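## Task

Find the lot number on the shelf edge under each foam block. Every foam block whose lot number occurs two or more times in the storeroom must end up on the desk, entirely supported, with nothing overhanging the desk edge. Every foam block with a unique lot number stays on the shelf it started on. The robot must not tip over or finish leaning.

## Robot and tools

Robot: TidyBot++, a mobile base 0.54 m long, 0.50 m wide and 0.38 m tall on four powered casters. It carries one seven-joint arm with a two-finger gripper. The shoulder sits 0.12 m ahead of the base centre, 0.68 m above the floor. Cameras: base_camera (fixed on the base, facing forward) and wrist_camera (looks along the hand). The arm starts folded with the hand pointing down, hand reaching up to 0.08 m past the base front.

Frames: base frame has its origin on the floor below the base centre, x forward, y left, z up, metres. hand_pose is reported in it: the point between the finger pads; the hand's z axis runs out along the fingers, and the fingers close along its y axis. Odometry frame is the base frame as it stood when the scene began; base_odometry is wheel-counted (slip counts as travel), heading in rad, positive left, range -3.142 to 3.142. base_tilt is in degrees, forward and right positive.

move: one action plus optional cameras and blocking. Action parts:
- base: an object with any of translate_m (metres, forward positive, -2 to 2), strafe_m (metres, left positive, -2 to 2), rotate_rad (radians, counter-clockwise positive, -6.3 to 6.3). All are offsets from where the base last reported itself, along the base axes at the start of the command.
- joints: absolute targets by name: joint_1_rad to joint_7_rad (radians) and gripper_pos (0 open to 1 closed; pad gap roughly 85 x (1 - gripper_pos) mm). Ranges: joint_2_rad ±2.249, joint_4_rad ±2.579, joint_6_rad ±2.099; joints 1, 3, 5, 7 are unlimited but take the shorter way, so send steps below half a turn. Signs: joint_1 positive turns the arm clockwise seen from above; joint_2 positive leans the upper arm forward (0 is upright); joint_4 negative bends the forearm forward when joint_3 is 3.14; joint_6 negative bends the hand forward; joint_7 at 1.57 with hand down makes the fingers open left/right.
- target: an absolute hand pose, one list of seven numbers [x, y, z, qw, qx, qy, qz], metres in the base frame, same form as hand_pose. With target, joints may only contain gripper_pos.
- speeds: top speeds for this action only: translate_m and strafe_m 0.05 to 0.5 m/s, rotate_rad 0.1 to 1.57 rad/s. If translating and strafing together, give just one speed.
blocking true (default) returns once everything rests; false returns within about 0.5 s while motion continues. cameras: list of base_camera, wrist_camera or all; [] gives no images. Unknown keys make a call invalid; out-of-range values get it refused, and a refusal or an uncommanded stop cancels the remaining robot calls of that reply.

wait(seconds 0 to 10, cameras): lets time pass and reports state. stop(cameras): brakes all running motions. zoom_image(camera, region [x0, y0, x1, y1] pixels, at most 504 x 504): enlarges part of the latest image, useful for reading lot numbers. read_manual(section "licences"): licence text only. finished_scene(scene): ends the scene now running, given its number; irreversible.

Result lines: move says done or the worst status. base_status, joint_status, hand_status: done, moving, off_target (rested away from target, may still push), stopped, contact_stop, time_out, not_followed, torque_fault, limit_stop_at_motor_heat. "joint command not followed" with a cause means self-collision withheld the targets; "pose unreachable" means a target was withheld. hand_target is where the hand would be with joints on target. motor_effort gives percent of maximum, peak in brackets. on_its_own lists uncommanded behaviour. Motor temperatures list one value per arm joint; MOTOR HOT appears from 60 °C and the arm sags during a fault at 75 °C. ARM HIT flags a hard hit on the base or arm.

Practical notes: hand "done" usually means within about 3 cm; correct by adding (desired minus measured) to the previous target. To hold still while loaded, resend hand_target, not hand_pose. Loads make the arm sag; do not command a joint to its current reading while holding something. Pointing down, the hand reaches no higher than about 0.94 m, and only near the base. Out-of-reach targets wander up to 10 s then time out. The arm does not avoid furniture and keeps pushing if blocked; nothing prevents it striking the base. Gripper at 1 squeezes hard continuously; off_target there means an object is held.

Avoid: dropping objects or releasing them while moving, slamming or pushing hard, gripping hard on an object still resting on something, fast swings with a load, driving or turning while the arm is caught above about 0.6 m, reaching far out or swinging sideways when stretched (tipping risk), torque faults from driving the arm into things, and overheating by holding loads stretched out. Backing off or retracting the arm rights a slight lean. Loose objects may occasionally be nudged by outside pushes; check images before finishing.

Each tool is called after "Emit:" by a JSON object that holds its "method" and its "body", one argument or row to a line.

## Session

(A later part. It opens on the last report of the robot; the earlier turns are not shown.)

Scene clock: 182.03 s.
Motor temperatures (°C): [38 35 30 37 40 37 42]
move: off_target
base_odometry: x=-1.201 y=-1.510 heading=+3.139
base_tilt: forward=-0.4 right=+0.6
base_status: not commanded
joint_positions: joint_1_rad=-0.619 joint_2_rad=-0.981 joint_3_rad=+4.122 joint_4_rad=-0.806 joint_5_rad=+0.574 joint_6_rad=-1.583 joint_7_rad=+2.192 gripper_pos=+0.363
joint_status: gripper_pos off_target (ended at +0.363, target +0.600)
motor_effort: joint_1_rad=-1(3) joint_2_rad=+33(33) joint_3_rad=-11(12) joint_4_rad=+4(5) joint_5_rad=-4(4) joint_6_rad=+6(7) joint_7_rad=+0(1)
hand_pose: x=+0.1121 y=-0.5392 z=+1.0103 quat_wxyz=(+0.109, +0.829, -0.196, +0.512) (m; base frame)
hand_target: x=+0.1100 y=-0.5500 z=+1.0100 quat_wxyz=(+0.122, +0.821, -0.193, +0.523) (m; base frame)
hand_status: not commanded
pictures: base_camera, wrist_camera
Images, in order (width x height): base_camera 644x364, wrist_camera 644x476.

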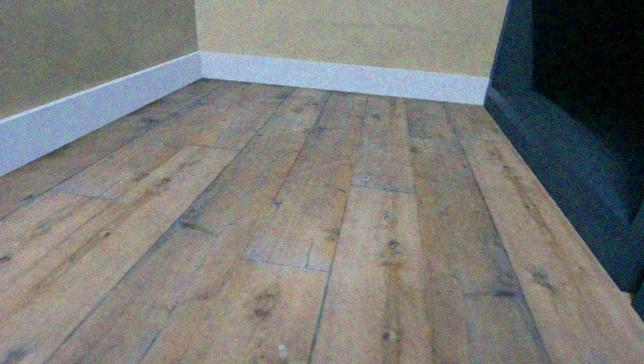

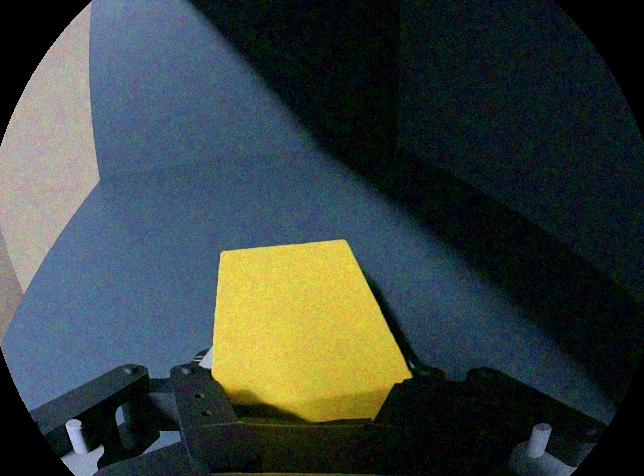

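Emit:
{"method": "move", "body": {
  "target": [0.11,-0.52,1.08,0.122,0.821,-0.193,0.523]
}}

Emit:
{"method": "move", "body": {
  "base": {"strafe_m":0.33}
}}

Emit:
{"method": "move", "body": {
  "joints": {"joint_1_rad":0,"joint_2_rad":-0.35,"joint_3_rad":3.14,"joint_4_rad":-2.3,"joint_5_rad":0,"joint_6_rad":0.2,"joint_7_rad":1.57}
}}

Scene clock: 183.87 s.
Motor temperatures (°C): [38 35 30 37 40 37 42]
move: done
base_odometry: x=-1.201 y=-1.510 heading=+3.139
base_tilt: forward=-0.4 right=+0.6
base_status: not commanded
joint_positions: joint_1_rad=-0.676 joint_2_rad=-0.857 joint_3_rad=+4.091 joint_4_rad=-0.568 joint_5_rad=+0.574 joint_6_rad=-1.674 joint_7_rad=+2.192 gripper_pos=+0.363
joint_status: not commanded
motor_effort: joint_1_rad=-1(1) joint_2_rad=+31(34) joint_3_rad=-8(12) joint_4_rad=+3(6) joint_5_rad=-4(5) joint_6_rad=+7(7) joint_7_rad=+0(1)
hand_pose: x=+0.1118 y=-0.5236 z=+1.0894 quat_wxyz=(+0.135, +0.812, -0.197, +0.532) (m; base frame)
hand_target: x=+0.1100 y=-0.5200 z=+1.0800 quat_wxyz=(+0.122, +0.821, -0.193, +0.523) (m; base frame)
hand_status: done (0.010 m and 2.1 deg from the pose sent, 0.072 m and 2.2 deg at the start)
pictures: base_camera, wrist_camera
Images, in order (width x height): base_camera 644x364, wrist_camera 644x476.

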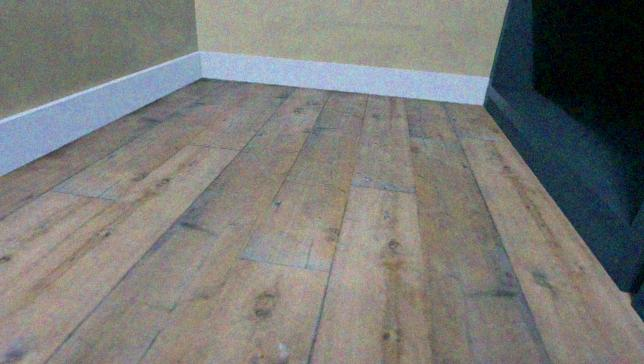

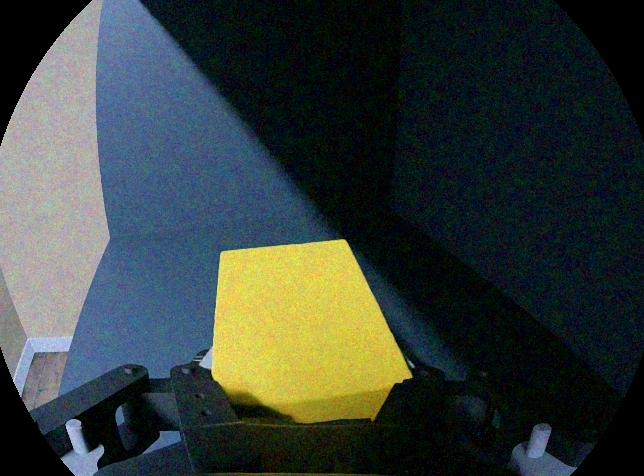

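Scene clock: 185.87 s.
Motor temperatures (°C): [38 35 30 37 40 37 42]
move: done
base_odometry: x=-1.201 y=-1.841 heading=+3.139
base_tilt: forward=-0.4 right=+0.6
base_status: done
joint_positions: joint_1_rad=-0.682 joint_2_rad=-0.853 joint_3_rad=+4.088 joint_4_rad=-0.567 joint_5_rad=+0.574 joint_6_rad=-1.679 joint_7_rad=+2.192 gripper_pos=+0.363
joint_status: not commanded
motor_effort: joint_1_rad=+0(3) joint_2_rad=+31(36) joint_3_rad=-8(10) joint_4_rad=+4(4) joint_5_rad=-4(5) joint_6_rad=+7(8) joint_7_rad=+0(1)
hand_pose: x=+0.1160 y=-0.5211 z=+1.0907 quat_wxyz=(+0.133, +0.814, -0.193, +0.531) (m; base frame)
hand_target: x=+0.1100 y=-0.5200 z=+1.0800 quat_wxyz=(+0.122, +0.821, -0.193, +0.523) (m; base frame)
hand_status: not commanded
pictures: base_camera, wrist_camera
Images, in order (width x height): base_camera 644x364, wrist_camera 644x476.

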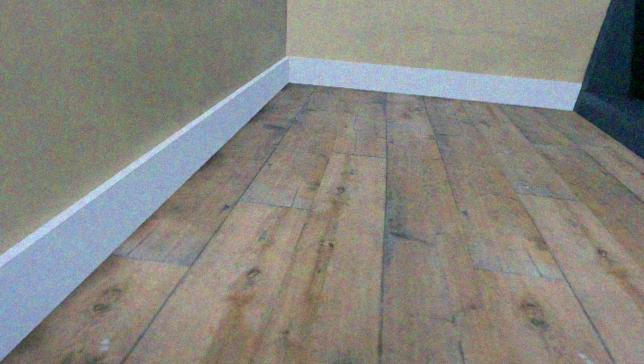

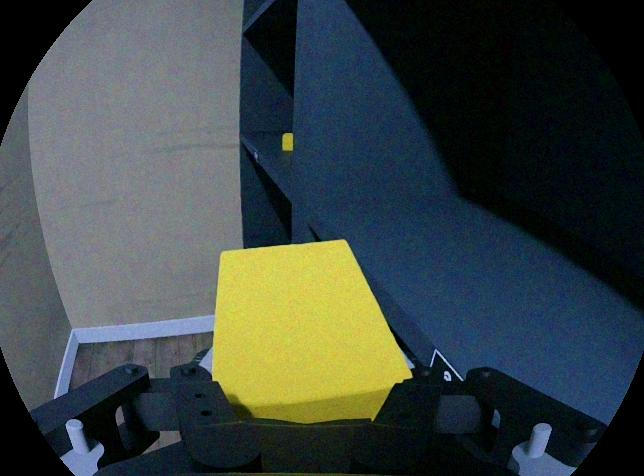

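Scene clock: 189.20 s.
Motor temperatures (°C): [38 35 30 37 40 37 42]
move: done
base_odometry: x=-1.201 y=-1.841 heading=+3.139
base_tilt: forward=-0.4 right=+0.6
base_status: not commanded
joint_positions: joint_1_rad=-0.020 joint_2_rad=-0.368 joint_3_rad=+3.156 joint_4_rad=-2.271 joint_5_rad=+0.070 joint_6_rad=+0.141 joint_7_rad=+1.614 gripper_pos=+0.363
joint_status: all done
motor_effort: joint_1_rad=+0(2) joint_2_rad=-8(33) joint_3_rad=+1(10) joint_4_rad=+22(24) joint_5_rad=+1(5) joint_6_rad=+9(10) joint_7_rad=+0(1)
hand_pose: x=+0.5704 y=+0.0060 z=+0.9128 quat_wxyz=(+0.028, +0.770, +0.047, +0.636) (m; base frame)
hand_target: x=+0.5730 y=+0.0022 z=+0.9052 quat_wxyz=(-0.001, +0.768, +0.000, +0.641) (m; base frame)
hand_status: not commanded
pictures: base_camera, wrist_camera
Images, in order (width x height): base_camera 644x364, wrist_camera 644x476.

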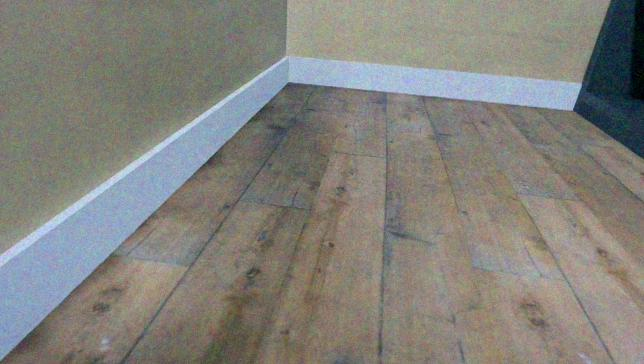

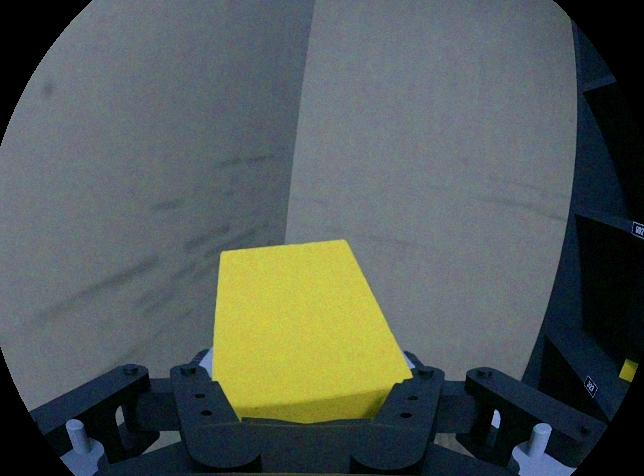

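Emit:
{"method": "zoom_image", "body": {
  "camera": "wrist_camera",
  "region": [604, 210, 644, 250]
}}

Emit:
{"method": "zoom_image", "body": {
  "camera": "wrist_camera",
  "region": [570, 360, 620, 410]
}}

Emit:
{"method": "move", "body": {
  "base": {"translate_m":-1.3}
}}

Emit:
{"method": "move", "body": {
  "base": {"translate_m":-1.3}
}}

Scaled by 12.600.

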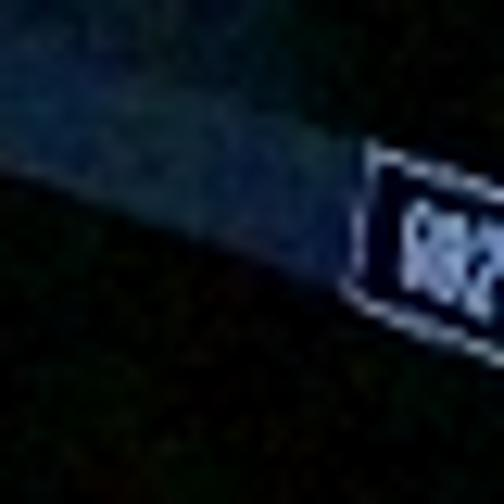

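Scaled by 10.080.

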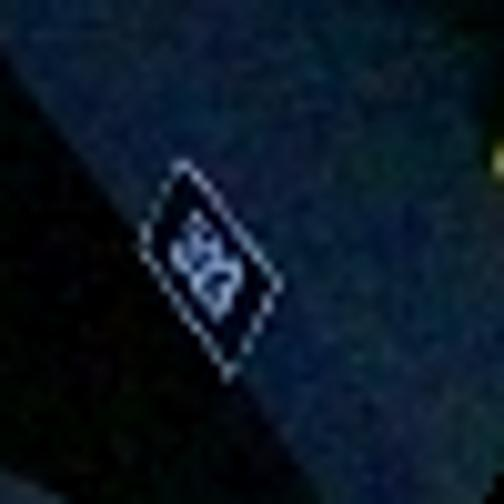

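Scene clock: 193.37 s.
Motor temperatures (°C): [38 35 30 37 40 37 42]
move: done
base_odometry: x=+0.099 y=-1.844 heading=+3.138
base_tilt: forward=-0.3 right=+0.6
base_status: done
joint_positions: joint_1_rad=-0.019 joint_2_rad=-0.360 joint_3_rad=+3.156 joint_4_rad=-2.272 joint_5_rad=+0.069 joint_6_rad=+0.146 joint_7_rad=+1.613 gripper_pos=+0.363
joint_status: not commanded
motor_effort: joint_1_rad=-1(1) joint_2_rad=-8(10) joint_3_rad=+0(1) joint_4_rad=+22(23) joint_5_rad=+1(1) joint_6_rad=+8(9) joint_7_rad=+0(1)
hand_pose: x=+0.5724 y=+0.0061 z=+0.9101 quat_wxyz=(+0.027, +0.771, +0.047, +0.634) (m; base frame)
hand_target: x=+0.5730 y=+0.0022 z=+0.9052 quat_wxyz=(-0.001, +0.768, +0.000, +0.641) (m; base frame)
hand_status: not commanded
pictures: base_camera, wrist_camera
Images, in order (width x height): base_camera 644x364, wrist_camera 644x476.

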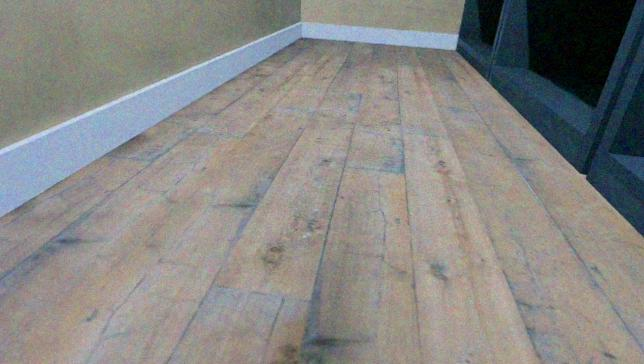

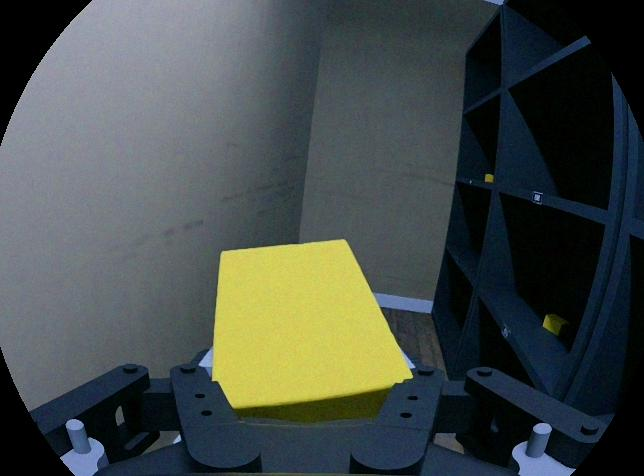

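Scene clock: 197.33 s.
Motor temperatures (°C): [38 35 30 37 40 37 42]
move: done
base_odometry: x=+1.399 y=-1.849 heading=+3.139
base_tilt: forward=-0.3 right=+0.6
base_status: done
joint_positions: joint_1_rad=-0.019 joint_2_rad=-0.357 joint_3_rad=+3.155 joint_4_rad=-2.272 joint_5_rad=+0.069 joint_6_rad=+0.147 joint_7_rad=+1.613 gripper_pos=+0.363
joint_status: not commanded
motor_effort: joint_1_rad=+0(1) joint_2_rad=-8(11) joint_3_rad=+0(1) joint_4_rad=+22(23) joint_5_rad=+1(1) joint_6_rad=+9(10) joint_7_rad=+0(1)
hand_pose: x=+0.5732 y=+0.0062 z=+0.9085 quat_wxyz=(+0.027, +0.772, +0.047, +0.633) (m; base frame)
hand_target: x=+0.5730 y=+0.0022 z=+0.9052 quat_wxyz=(-0.001, +0.768, +0.000, +0.641) (m; base frame)
hand_status: not commanded
pictures: base_camera, wrist_camera
Images, in order (width x height): base_camera 644x364, wrist_camera 644x476.

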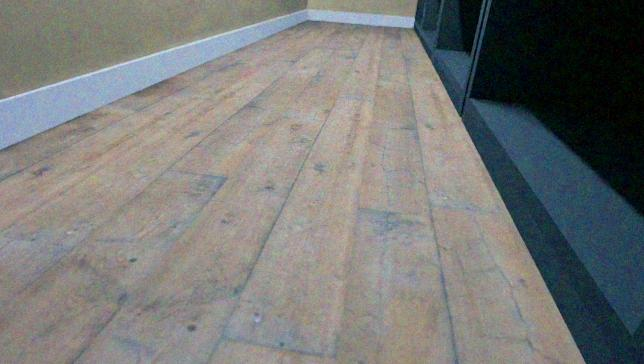

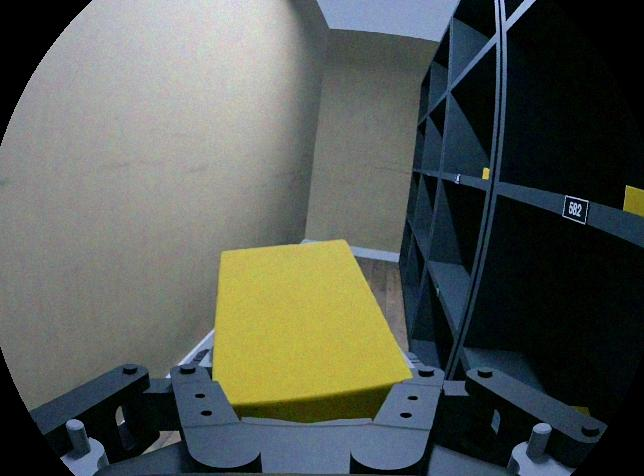

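Emit:
{"method": "move", "body": {
  "base": {"translate_m":1.98},
  "joints": {"joint_1_rad":0.5}
}}

Emit:
{"method": "zoom_image", "body": {
  "camera": "wrist_camera",
  "region": [322, 100, 642, 300]
}}

Scene clock: 203.00 s.
Motor temperatures (°C): [38 35 30 37 40 37 42]
move: done
base_odometry: x=-0.581 y=-1.843 heading=+3.139
base_tilt: forward=-0.3 right=+0.6
base_status: done
joint_positions: joint_1_rad=+0.482 joint_2_rad=-0.355 joint_3_rad=+3.151 joint_4_rad=-2.274 joint_5_rad=+0.068 joint_6_rad=+0.148 joint_7_rad=+1.613 gripper_pos=+0.363
joint_status: all done
motor_effort: joint_1_rad=+0(2) joint_2_rad=-7(11) joint_3_rad=+0(2) joint_4_rad=+23(23) joint_5_rad=+1(1) joint_6_rad=+9(10) joint_7_rad=+0(1)
hand_pose: x=+0.5216 y=-0.2109 z=+0.9073 quat_wxyz=(+0.182, +0.761, -0.145, +0.606) (m; base frame)
hand_target: x=+0.5185 y=-0.2158 z=+0.9052 quat_wxyz=(+0.158, +0.744, -0.189, +0.621) (m; base frame)
hand_status: not commanded
pictures: base_camera, wrist_camera
Images, in order (width x height): base_camera 644x364, wrist_camera 644x476.

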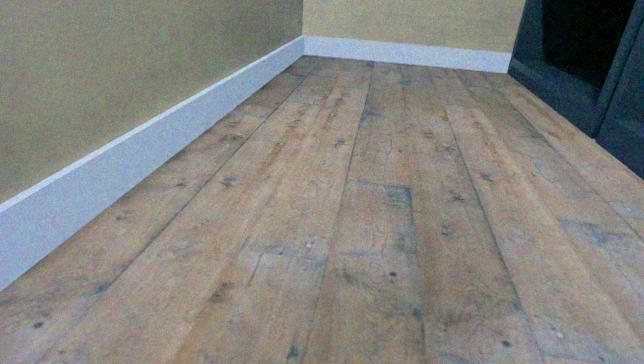

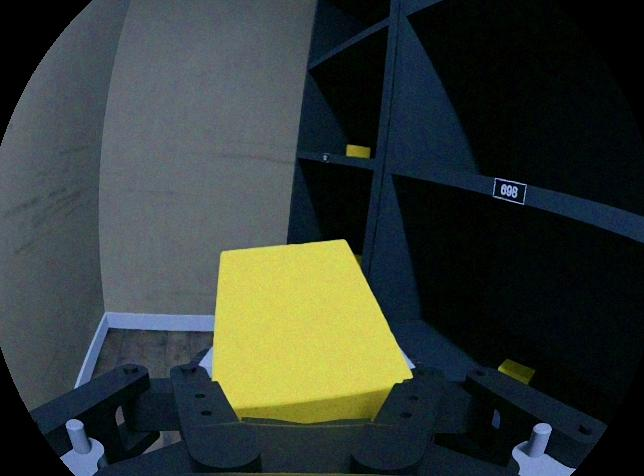

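Scaled by 1.575.

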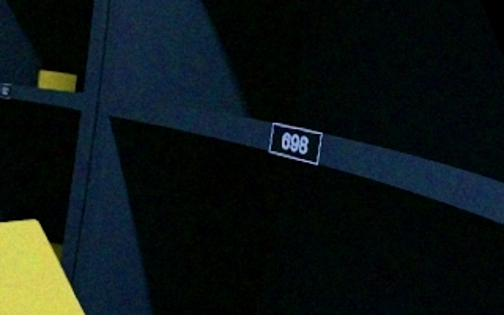

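Emit:
{"method": "move", "body": {
  "base": {"translate_m":0.8},
  "joints": {"joint_1_rad":0.9}
}}

Emit:
{"method": "zoom_image", "body": {
  "camera": "wrist_camera",
  "region": [282, 120, 642, 300]
}}

Scene clock: 206.07 s.
Motor temperatures (°C): [38 35 30 37 40 37 42]
move: done
base_odometry: x=-1.381 y=-1.841 heading=+3.140
base_tilt: forward=-0.3 right=+0.6
base_status: done
joint_positions: joint_1_rad=+0.882 joint_2_rad=-0.355 joint_3_rad=+3.150 joint_4_rad=-2.274 joint_5_rad=+0.068 joint_6_rad=+0.148 joint_7_rad=+1.613 gripper_pos=+0.363
joint_status: all done
motor_effort: joint_1_rad=+0(2) joint_2_rad=-9(11) joint_3_rad=+0(2) joint_4_rad=+22(22) joint_5_rad=+1(1) joint_6_rad=+8(10) joint_7_rad=+0(1)
hand_pose: x=+0.4082 y=-0.3505 z=+0.9073 quat_wxyz=(+0.299, +0.717, -0.292, +0.558) (m; base frame)
hand_target: x=+0.4029 y=-0.3543 z=+0.9052 quat_wxyz=(+0.278, +0.691, -0.333, +0.577) (m; base frame)
hand_status: not commanded
pictures: base_camera, wrist_camera
Images, in order (width x height): base_camera 644x364, wrist_camera 644x476.

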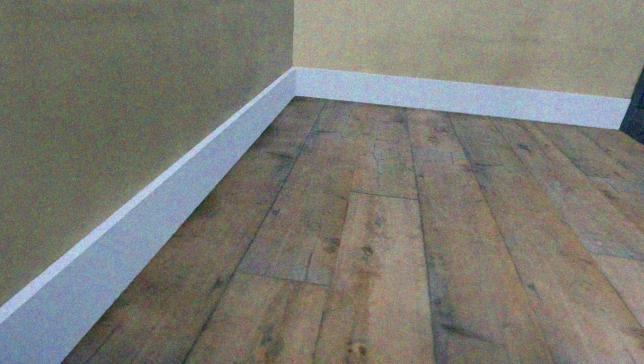

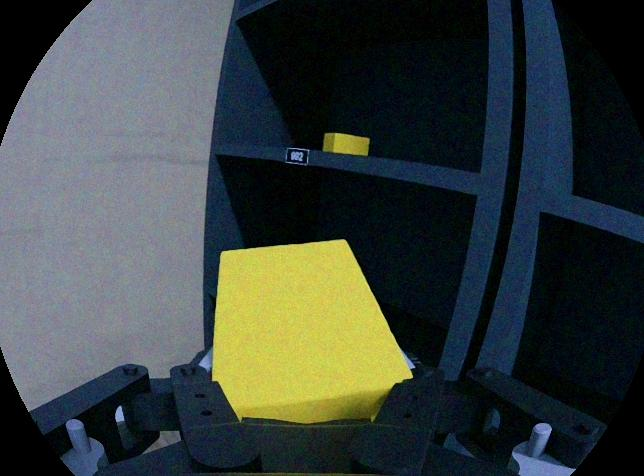

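Scaled by 1.400.

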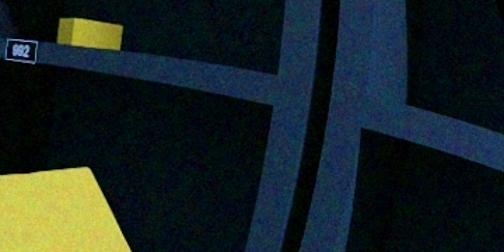

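Emit:
{"method": "zoom_image", "body": {
  "camera": "wrist_camera",
  "region": [277, 141, 317, 171]
}}

Emit:
{"method": "move", "body": {
  "base": {"translate_m":-1.4},
  "joints": {"joint_1_rad":0}
}}

Emit:
{"method": "move", "body": {
  "base": {"translate_m":-1.4},
  "cameras": []
}}

Emit:
{"method": "move", "body": {
  "base": {"strafe_m":-1.9}
}}

Scaled by 12.600.

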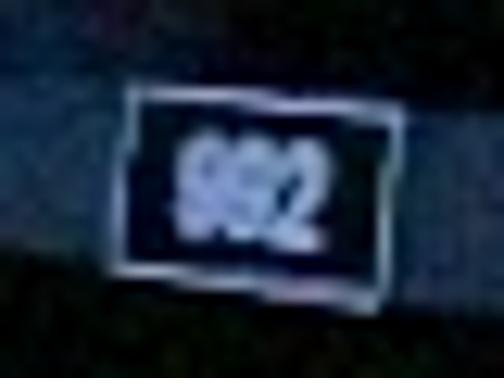

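Scene clock: 210.53 s.
Motor temperatures (°C): [38 35 30 37 40 37 42]
move: done
base_odometry: x=+0.019 y=-1.844 heading=+3.139
base_tilt: forward=-0.4 right=+0.6
base_status: done
joint_positions: joint_1_rad=+0.018 joint_2_rad=-0.353 joint_3_rad=+3.148 joint_4_rad=-2.275 joint_5_rad=+0.068 joint_6_rad=+0.151 joint_7_rad=+1.613 gripper_pos=+0.363
joint_status: all done
motor_effort: joint_1_rad=+0(2) joint_2_rad=-9(11) joint_3_rad=+0(2) joint_4_rad=+22(23) joint_5_rad=+1(1) joint_6_rad=+9(10) joint_7_rad=+0(1)
hand_pose: x=+0.5738 y=-0.0070 z=+0.9066 quat_wxyz=(+0.037, +0.773, +0.035, +0.632) (m; base frame)
hand_target: x=+0.5730 y=+0.0021 z=+0.9052 quat_wxyz=(-0.001, +0.768, +0.000, +0.641) (m; base frame)
hand_status: not commanded
pictures: base_camera, wrist_camera
Images, in order (width x height): base_camera 644x364, wrist_camera 644x476.

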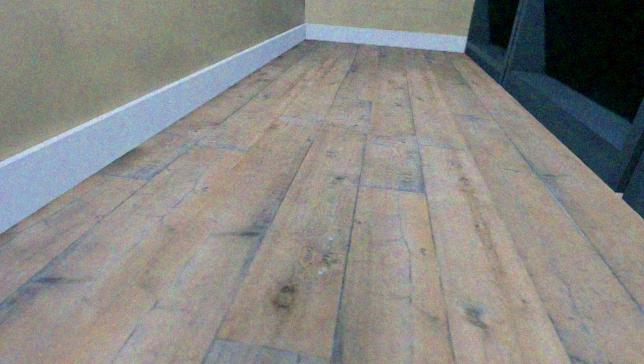

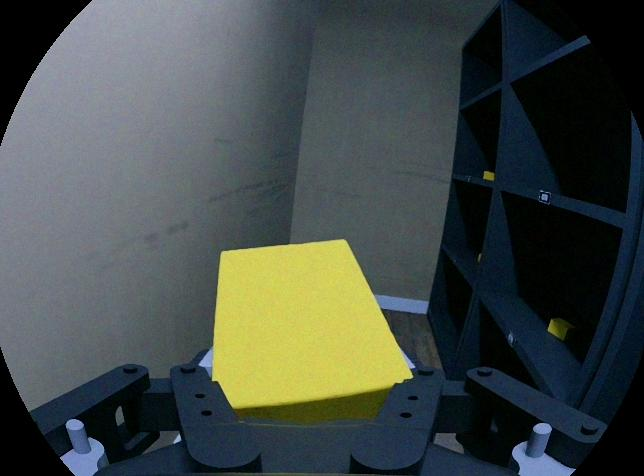

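Scene clock: 214.70 s.
Motor temperatures (°C): [38 35 30 37 40 37 42]
move: done
base_odometry: x=+1.419 y=-1.847 heading=+3.139
base_tilt: forward=-0.4 right=+0.6
base_status: done
joint_positions: joint_1_rad=+0.018 joint_2_rad=-0.353 joint_3_rad=+3.148 joint_4_rad=-2.275 joint_5_rad=+0.068 joint_6_rad=+0.151 joint_7_rad=+1.613 gripper_pos=+0.363
joint_status: not commanded
motor_effort: joint_1_rad=+0(1) joint_2_rad=-9(11) joint_3_rad=+1(1) joint_4_rad=+22(23) joint_5_rad=+1(1) joint_6_rad=+9(10) joint_7_rad=+0(1)
hand_pose: x=+0.5738 y=-0.0070 z=+0.9065 quat_wxyz=(+0.037, +0.774, +0.035, +0.632) (m; base frame)
hand_target: x=+0.5730 y=+0.0021 z=+0.9052 quat_wxyz=(-0.001, +0.768, +0.000, +0.641) (m; base frame)
hand_status: not commanded
pictures: none
No camera images: "cameras" was empty.

Scene clock: 223.37 s.
Motor temperatures (°C): [38 35 31 37 40 37 42]
move: time_out
base_odometry: x=+1.424 y=+0.048 heading=-3.136
base_tilt: forward=-0.3 right=+0.5
base_status: strafe_m time_out (by the wheels' count: -1.895 of -1.900)
joint_positions: joint_1_rad=-0.225 joint_2_rad=-0.309 joint_3_rad=+2.891 joint_4_rad=-2.258 joint_5_rad=+0.068 joint_6_rad=+0.214 joint_7_rad=+1.602 gripper_pos=+0.382
joint_status: not commanded
motor_effort: joint_1_rad=+41(50) joint_2_rad=-16(32) joint_3_rad=+51(65) joint_4_rad=+15(23) joint_5_rad=-9(11) joint_6_rad=+4(9) joint_7_rad=+0(2)
hand_pose: x=+0.5292 y=+0.2315 z=+0.9094 quat_wxyz=(-0.094, +0.727, +0.240, +0.636) (m; base frame)
hand_target: x=+0.5730 y=+0.0021 z=+0.9052 quat_wxyz=(-0.001, +0.768, +0.000, +0.641) (m; base frame)
hand_status: not commanded
pictures: base_camera, wrist_camera
Images, in order (width x height): base_camera 644x364, wrist_camera 644x476.

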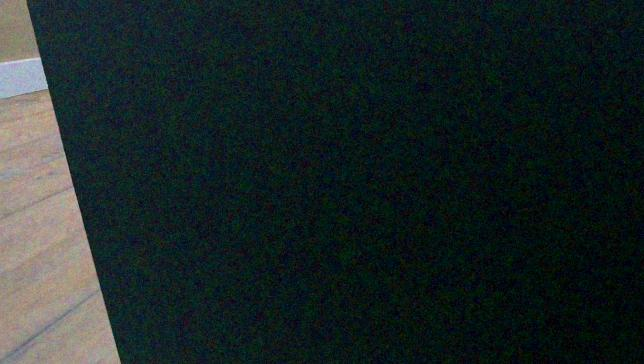

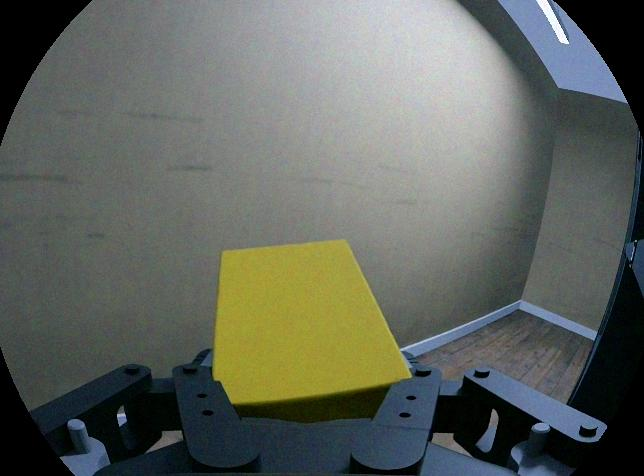

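Emit:
{"method": "move", "body": {
  "base": {"strafe_m":0.25}
}}

Emit:
{"method": "move", "body": {
  "joints": {"joint_1_rad":-1.57}
}}

Scene clock: 226.57 s.
Motor temperatures (°C): [38 35 31 37 40 37 42]
move: done
base_odometry: x=+1.425 y=-0.202 heading=-3.136
base_tilt: forward=-0.3 right=+0.6
base_status: done
joint_positions: joint_1_rad=+0.001 joint_2_rad=-0.355 joint_3_rad=+3.144 joint_4_rad=-2.293 joint_5_rad=+0.058 joint_6_rad=+0.214 joint_7_rad=+1.602 gripper_pos=+0.382
joint_status: not commanded
motor_effort: joint_1_rad=-1(41) joint_2_rad=-8(16) joint_3_rad=+1(50) joint_4_rad=+22(27) joint_5_rad=+0(8) joint_6_rad=+9(10) joint_7_rad=+0(1)
hand_pose: x=+0.5738 y=+0.0037 z=+0.9159 quat_wxyz=(+0.025, +0.758, +0.036, +0.650) (m; base frame)
hand_target: x=+0.5730 y=+0.0021 z=+0.9052 quat_wxyz=(-0.001, +0.768, +0.000, +0.641) (m; base frame)
hand_status: not commanded
pictures: base_camera, wrist_camera
Images, in order (width x height): base_camera 644x364, wrist_camera 644x476.

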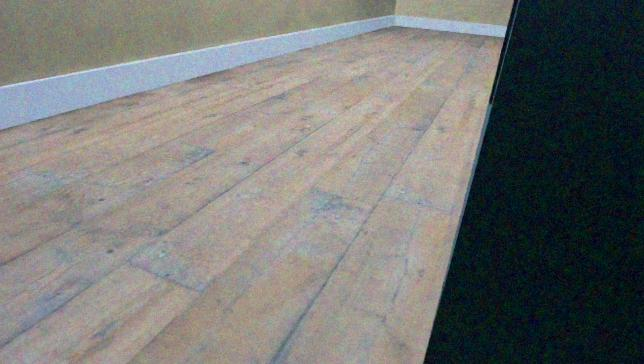

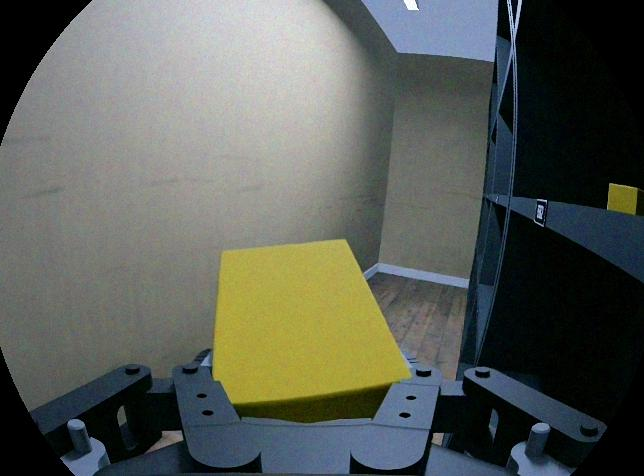

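Scene clock: 229.37 s.
Motor temperatures (°C): [38 35 31 37 40 37 42]
move: done
base_odometry: x=+1.425 y=-0.202 heading=-3.136
base_tilt: forward=-0.3 right=+0.6
base_status: not commanded
joint_positions: joint_1_rad=-1.552 joint_2_rad=-0.355 joint_3_rad=+3.144 joint_4_rad=-2.293 joint_5_rad=+0.058 joint_6_rad=+0.214 joint_7_rad=+1.602 gripper_pos=+0.382
joint_status: all done
motor_effort: joint_1_rad=+0(2) joint_2_rad=-9(9) joint_3_rad=+0(1) joint_4_rad=+22(23) joint_5_rad=+1(1) joint_6_rad=+9(9) joint_7_rad=+0(1)
hand_pose: x=+0.1236 y=+0.4548 z=+0.9159 quat_wxyz=(-0.438, +0.516, +0.557, +0.481) (m; base frame)
hand_target: x=+0.1172 y=+0.4540 z=+0.9052 quat_wxyz=(-0.453, +0.543, +0.543, +0.453) (m; base frame)
hand_status: not commanded
pictures: base_camera, wrist_camera
Images, in order (width x height): base_camera 644x364, wrist_camera 644x476.

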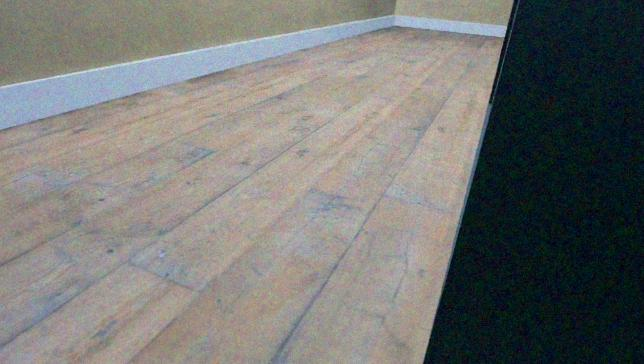

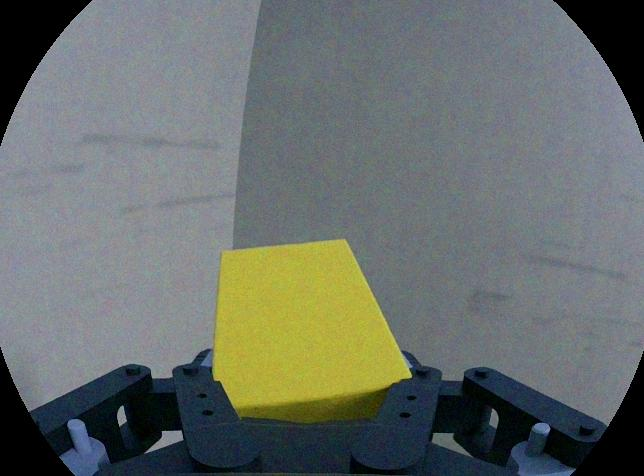

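Emit:
{"method": "move", "body": {
  "base": {"rotate_rad":-0.2}
}}

Emit:
{"method": "move", "body": {
  "base": {"translate_m":-0.08}
}}

Emit:
{"method": "move", "body": {
  "base": {"strafe_m":-0.6}
}}

Scene clock: 230.63 s.
Motor temperatures (°C): [38 35 31 37 40 37 42]
move: done
base_odometry: x=+1.425 y=-0.203 heading=+2.947
base_tilt: forward=-0.4 right=+0.6
base_status: done
joint_positions: joint_1_rad=-1.555 joint_2_rad=-0.355 joint_3_rad=+3.144 joint_4_rad=-2.293 joint_5_rad=+0.058 joint_6_rad=+0.214 joint_7_rad=+1.602 gripper_pos=+0.382
joint_status: not commanded
motor_effort: joint_1_rad=-1(1) joint_2_rad=-8(9) joint_3_rad=+1(2) joint_4_rad=+21(22) joint_5_rad=+1(1) joint_6_rad=+9(10) joint_7_rad=+0(1)
hand_pose: x=+0.1219 y=+0.4548 z=+0.9159 quat_wxyz=(-0.439, +0.515, +0.558, +0.481) (m; base frame)
hand_target: x=+0.1172 y=+0.4540 z=+0.9052 quat_wxyz=(-0.453, +0.543, +0.543, +0.453) (m; base frame)
hand_status: not commanded
pictures: base_camera, wrist_camera
Images, in order (width x height): base_camera 644x364, wrist_camera 644x476.

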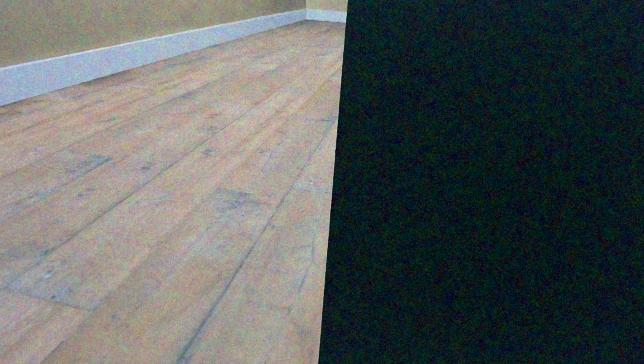

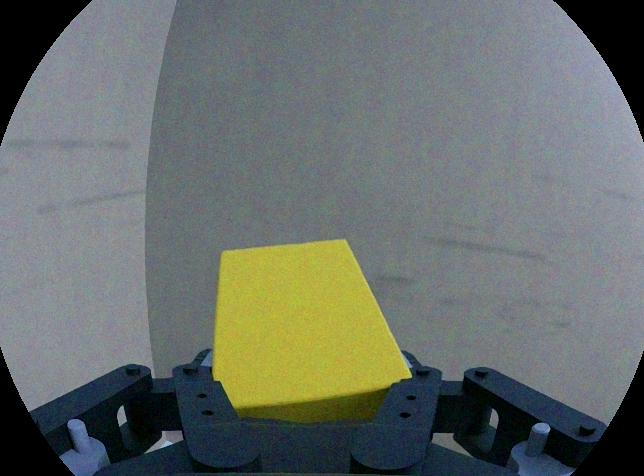

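Scene clock: 231.80 s.
Motor temperatures (°C): [38 35 31 37 40 37 42]
move: done
base_odometry: x=+1.504 y=-0.218 heading=+2.946
base_tilt: forward=-0.4 right=+0.6
base_status: done
joint_positions: joint_1_rad=-1.556 joint_2_rad=-0.355 joint_3_rad=+3.142 joint_4_rad=-2.293 joint_5_rad=+0.058 joint_6_rad=+0.214 joint_7_rad=+1.602 gripper_pos=+0.382
joint_status: not commanded
motor_effort: joint_1_rad=+0(1) joint_2_rad=-8(11) joint_3_rad=+1(3) joint_4_rad=+21(23) joint_5_rad=+1(1) joint_6_rad=+9(10) joint_7_rad=+0(1)
hand_pose: x=+0.1207 y=+0.4548 z=+0.9159 quat_wxyz=(-0.439, +0.514, +0.559, +0.480) (m; base frame)
hand_target: x=+0.1172 y=+0.4540 z=+0.9052 quat_wxyz=(-0.453, +0.543, +0.543, +0.453) (m; base frame)
hand_status: not commanded
pictures: base_camera, wrist_camera
Images, in order (width x height): base_camera 644x364, wrist_camera 644x476.

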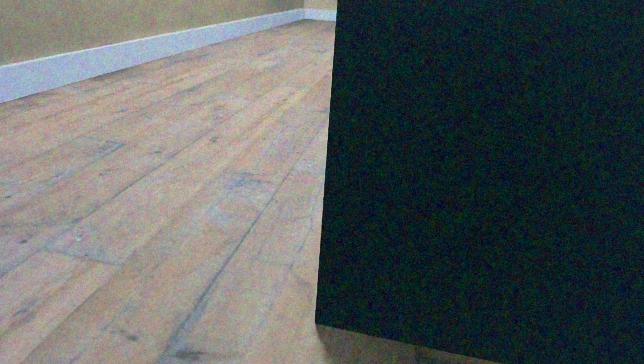

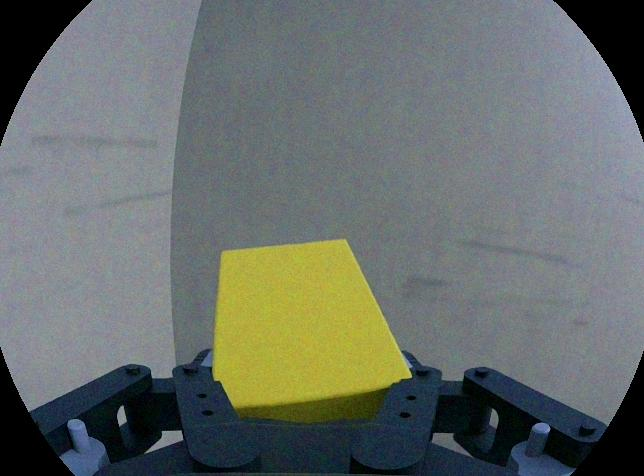

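Scene clock: 234.37 s.
Motor temperatures (°C): [38 35 31 37 40 37 42]
move: done
base_odometry: x=+1.621 y=+0.371 heading=+2.945
base_tilt: forward=-0.3 right=+0.6
base_status: done
joint_positions: joint_1_rad=-1.556 joint_2_rad=-0.354 joint_3_rad=+3.142 joint_4_rad=-2.293 joint_5_rad=+0.058 joint_6_rad=+0.214 joint_7_rad=+1.602 gripper_pos=+0.382
joint_status: not commanded
motor_effort: joint_1_rad=+0(1) joint_2_rad=-8(12) joint_3_rad=+1(1) joint_4_rad=+23(23) joint_5_rad=+1(1) joint_6_rad=+9(10) joint_7_rad=+0(1)
hand_pose: x=+0.1207 y=+0.4551 z=+0.9153 quat_wxyz=(-0.439, +0.514, +0.559, +0.480) (m; base frame)
hand_target: x=+0.1172 y=+0.4540 z=+0.9052 quat_wxyz=(-0.453, +0.543, +0.543, +0.453) (m; base frame)
hand_status: not commanded
pictures: base_camera, wrist_camera
Images, in order (width x height): base_camera 644x364, wrist_camera 644x476.

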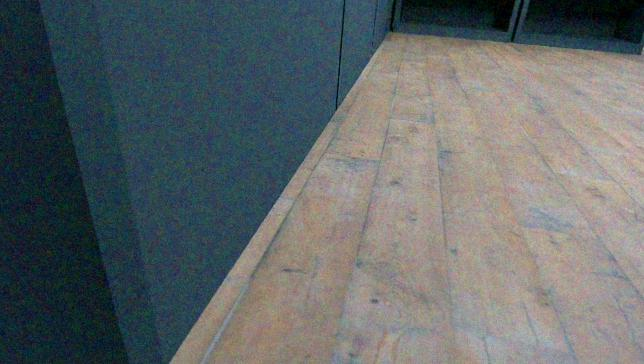

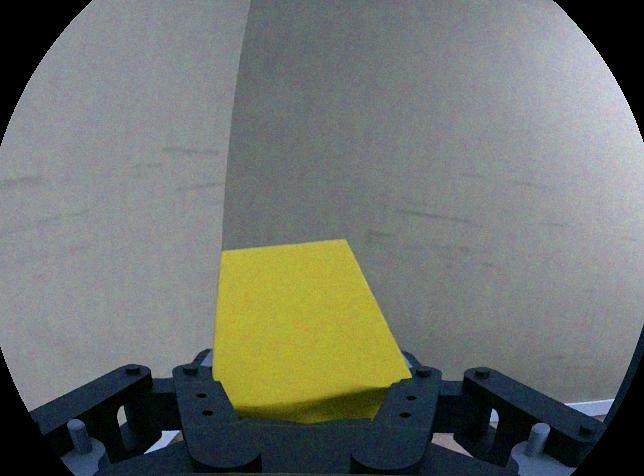

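Emit:
{"method": "move", "body": {
  "base": {"strafe_m":-0.4}
}}

Emit:
{"method": "move", "body": {
  "base": {"rotate_rad":-1.83},
  "joints": {"joint_1_rad":0}
}}

Scene clock: 236.77 s.
Motor temperatures (°C): [38 35 31 37 40 37 42]
move: done
base_odometry: x=+1.699 y=+0.763 heading=+2.945
base_tilt: forward=-0.3 right=+0.6
base_status: done
joint_positions: joint_1_rad=-1.556 joint_2_rad=-0.357 joint_3_rad=+3.142 joint_4_rad=-2.293 joint_5_rad=+0.058 joint_6_rad=+0.214 joint_7_rad=+1.602 gripper_pos=+0.382
joint_status: not commanded
motor_effort: joint_1_rad=+0(1) joint_2_rad=-8(11) joint_3_rad=+0(1) joint_4_rad=+22(23) joint_5_rad=+1(1) joint_6_rad=+9(10) joint_7_rad=+0(1)
hand_pose: x=+0.1206 y=+0.4544 z=+0.9167 quat_wxyz=(-0.440, +0.513, +0.559, +0.481) (m; base frame)
hand_target: x=+0.1172 y=+0.4540 z=+0.9052 quat_wxyz=(-0.453, +0.543, +0.543, +0.453) (m; base frame)
hand_status: not commanded
pictures: base_camera, wrist_camera
Images, in order (width x height): base_camera 644x364, wrist_camera 644x476.

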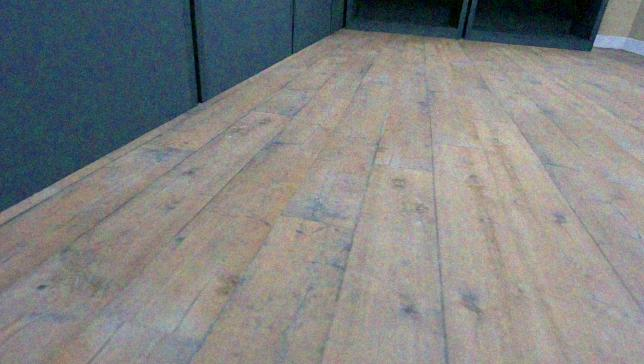

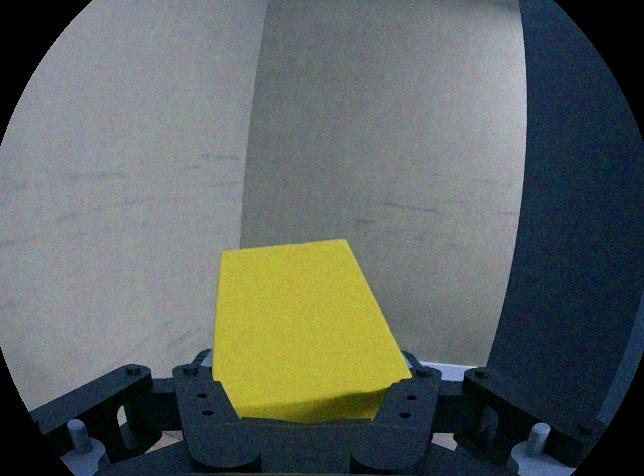

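Scene clock: 239.57 s.
Motor temperatures (°C): [38 35 30 37 40 37 42]
move: done
base_odometry: x=+1.699 y=+0.763 heading=+1.116
base_tilt: forward=-0.3 right=+0.6
base_status: done
joint_positions: joint_1_rad=-0.019 joint_2_rad=-0.357 joint_3_rad=+3.142 joint_4_rad=-2.293 joint_5_rad=+0.058 joint_6_rad=+0.214 joint_7_rad=+1.602 gripper_pos=+0.382
joint_status: all done
motor_effort: joint_1_rad=+0(3) joint_2_rad=-8(10) joint_3_rad=+1(2) joint_4_rad=+21(23) joint_5_rad=+1(1) joint_6_rad=+9(10) joint_7_rad=+0(1)
hand_pose: x=+0.5732 y=+0.0136 z=+0.9167 quat_wxyz=(+0.018, +0.757, +0.045, +0.651) (m; base frame)
hand_target: x=+0.5730 y=+0.0021 z=+0.9052 quat_wxyz=(-0.001, +0.768, +0.000, +0.641) (m; base frame)
hand_status: not commanded
pictures: base_camera, wrist_camera
Images, in order (width x height): base_camera 644x364, wrist_camera 644x476.

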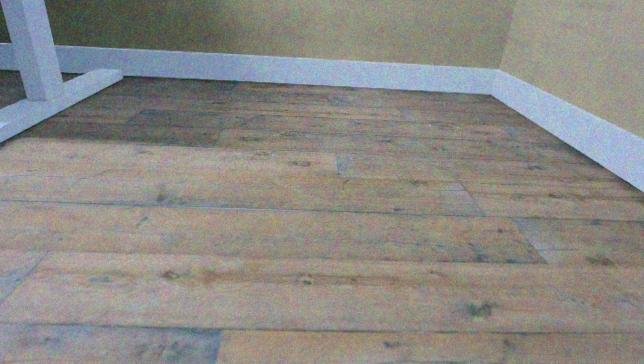

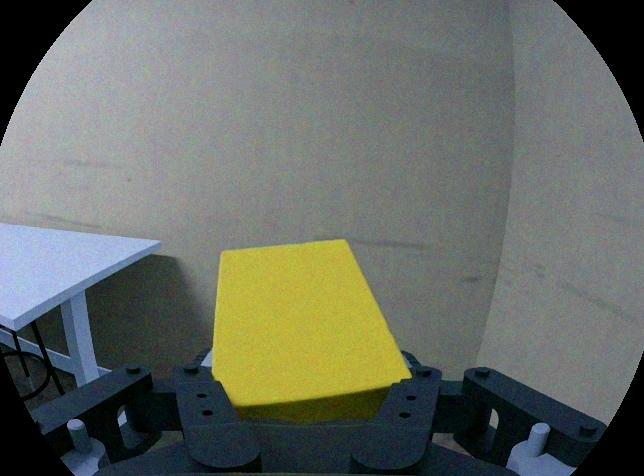

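Emit:
{"method": "move", "body": {
  "base": {"strafe_m":1.1,"rotate_rad":0.08}
}}

Scene clock: 243.10 s.
Motor temperatures (°C): [38 35 30 37 40 37 42]
move: done
base_odometry: x=+0.711 y=+1.246 heading=+1.196
base_tilt: forward=-0.4 right=+0.6
base_status: done
joint_positions: joint_1_rad=-0.012 joint_2_rad=-0.357 joint_3_rad=+3.142 joint_4_rad=-2.293 joint_5_rad=+0.058 joint_6_rad=+0.214 joint_7_rad=+1.602 gripper_pos=+0.382
joint_status: not commanded
motor_effort: joint_1_rad=-1(2) joint_2_rad=-9(9) joint_3_rad=+1(3) joint_4_rad=+22(23) joint_5_rad=+0(1) joint_6_rad=+9(10) joint_7_rad=+0(1)
hand_pose: x=+0.5733 y=+0.0102 z=+0.9167 quat_wxyz=(+0.020, +0.757, +0.042, +0.651) (m; base frame)
hand_target: x=+0.5730 y=+0.0021 z=+0.9052 quat_wxyz=(-0.001, +0.768, +0.000, +0.641) (m; base frame)
hand_status: not commanded
pictures: base_camera, wrist_camera
Images, in order (width x height): base_camera 644x364, wrist_camera 644x476.

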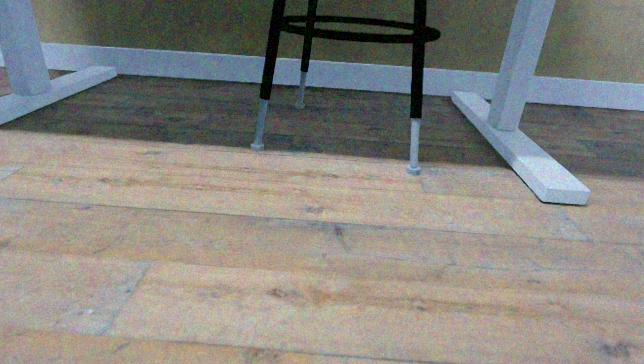

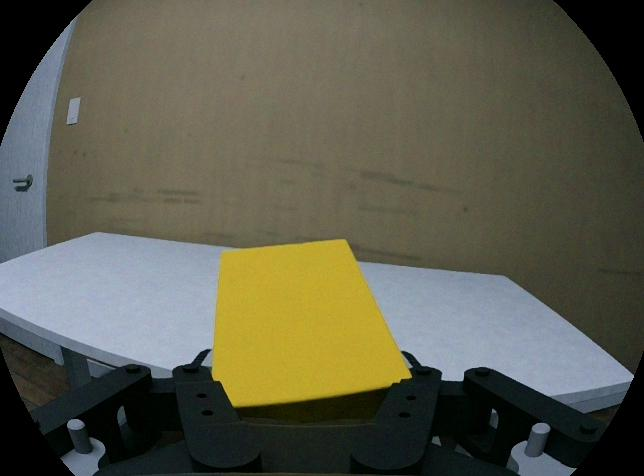

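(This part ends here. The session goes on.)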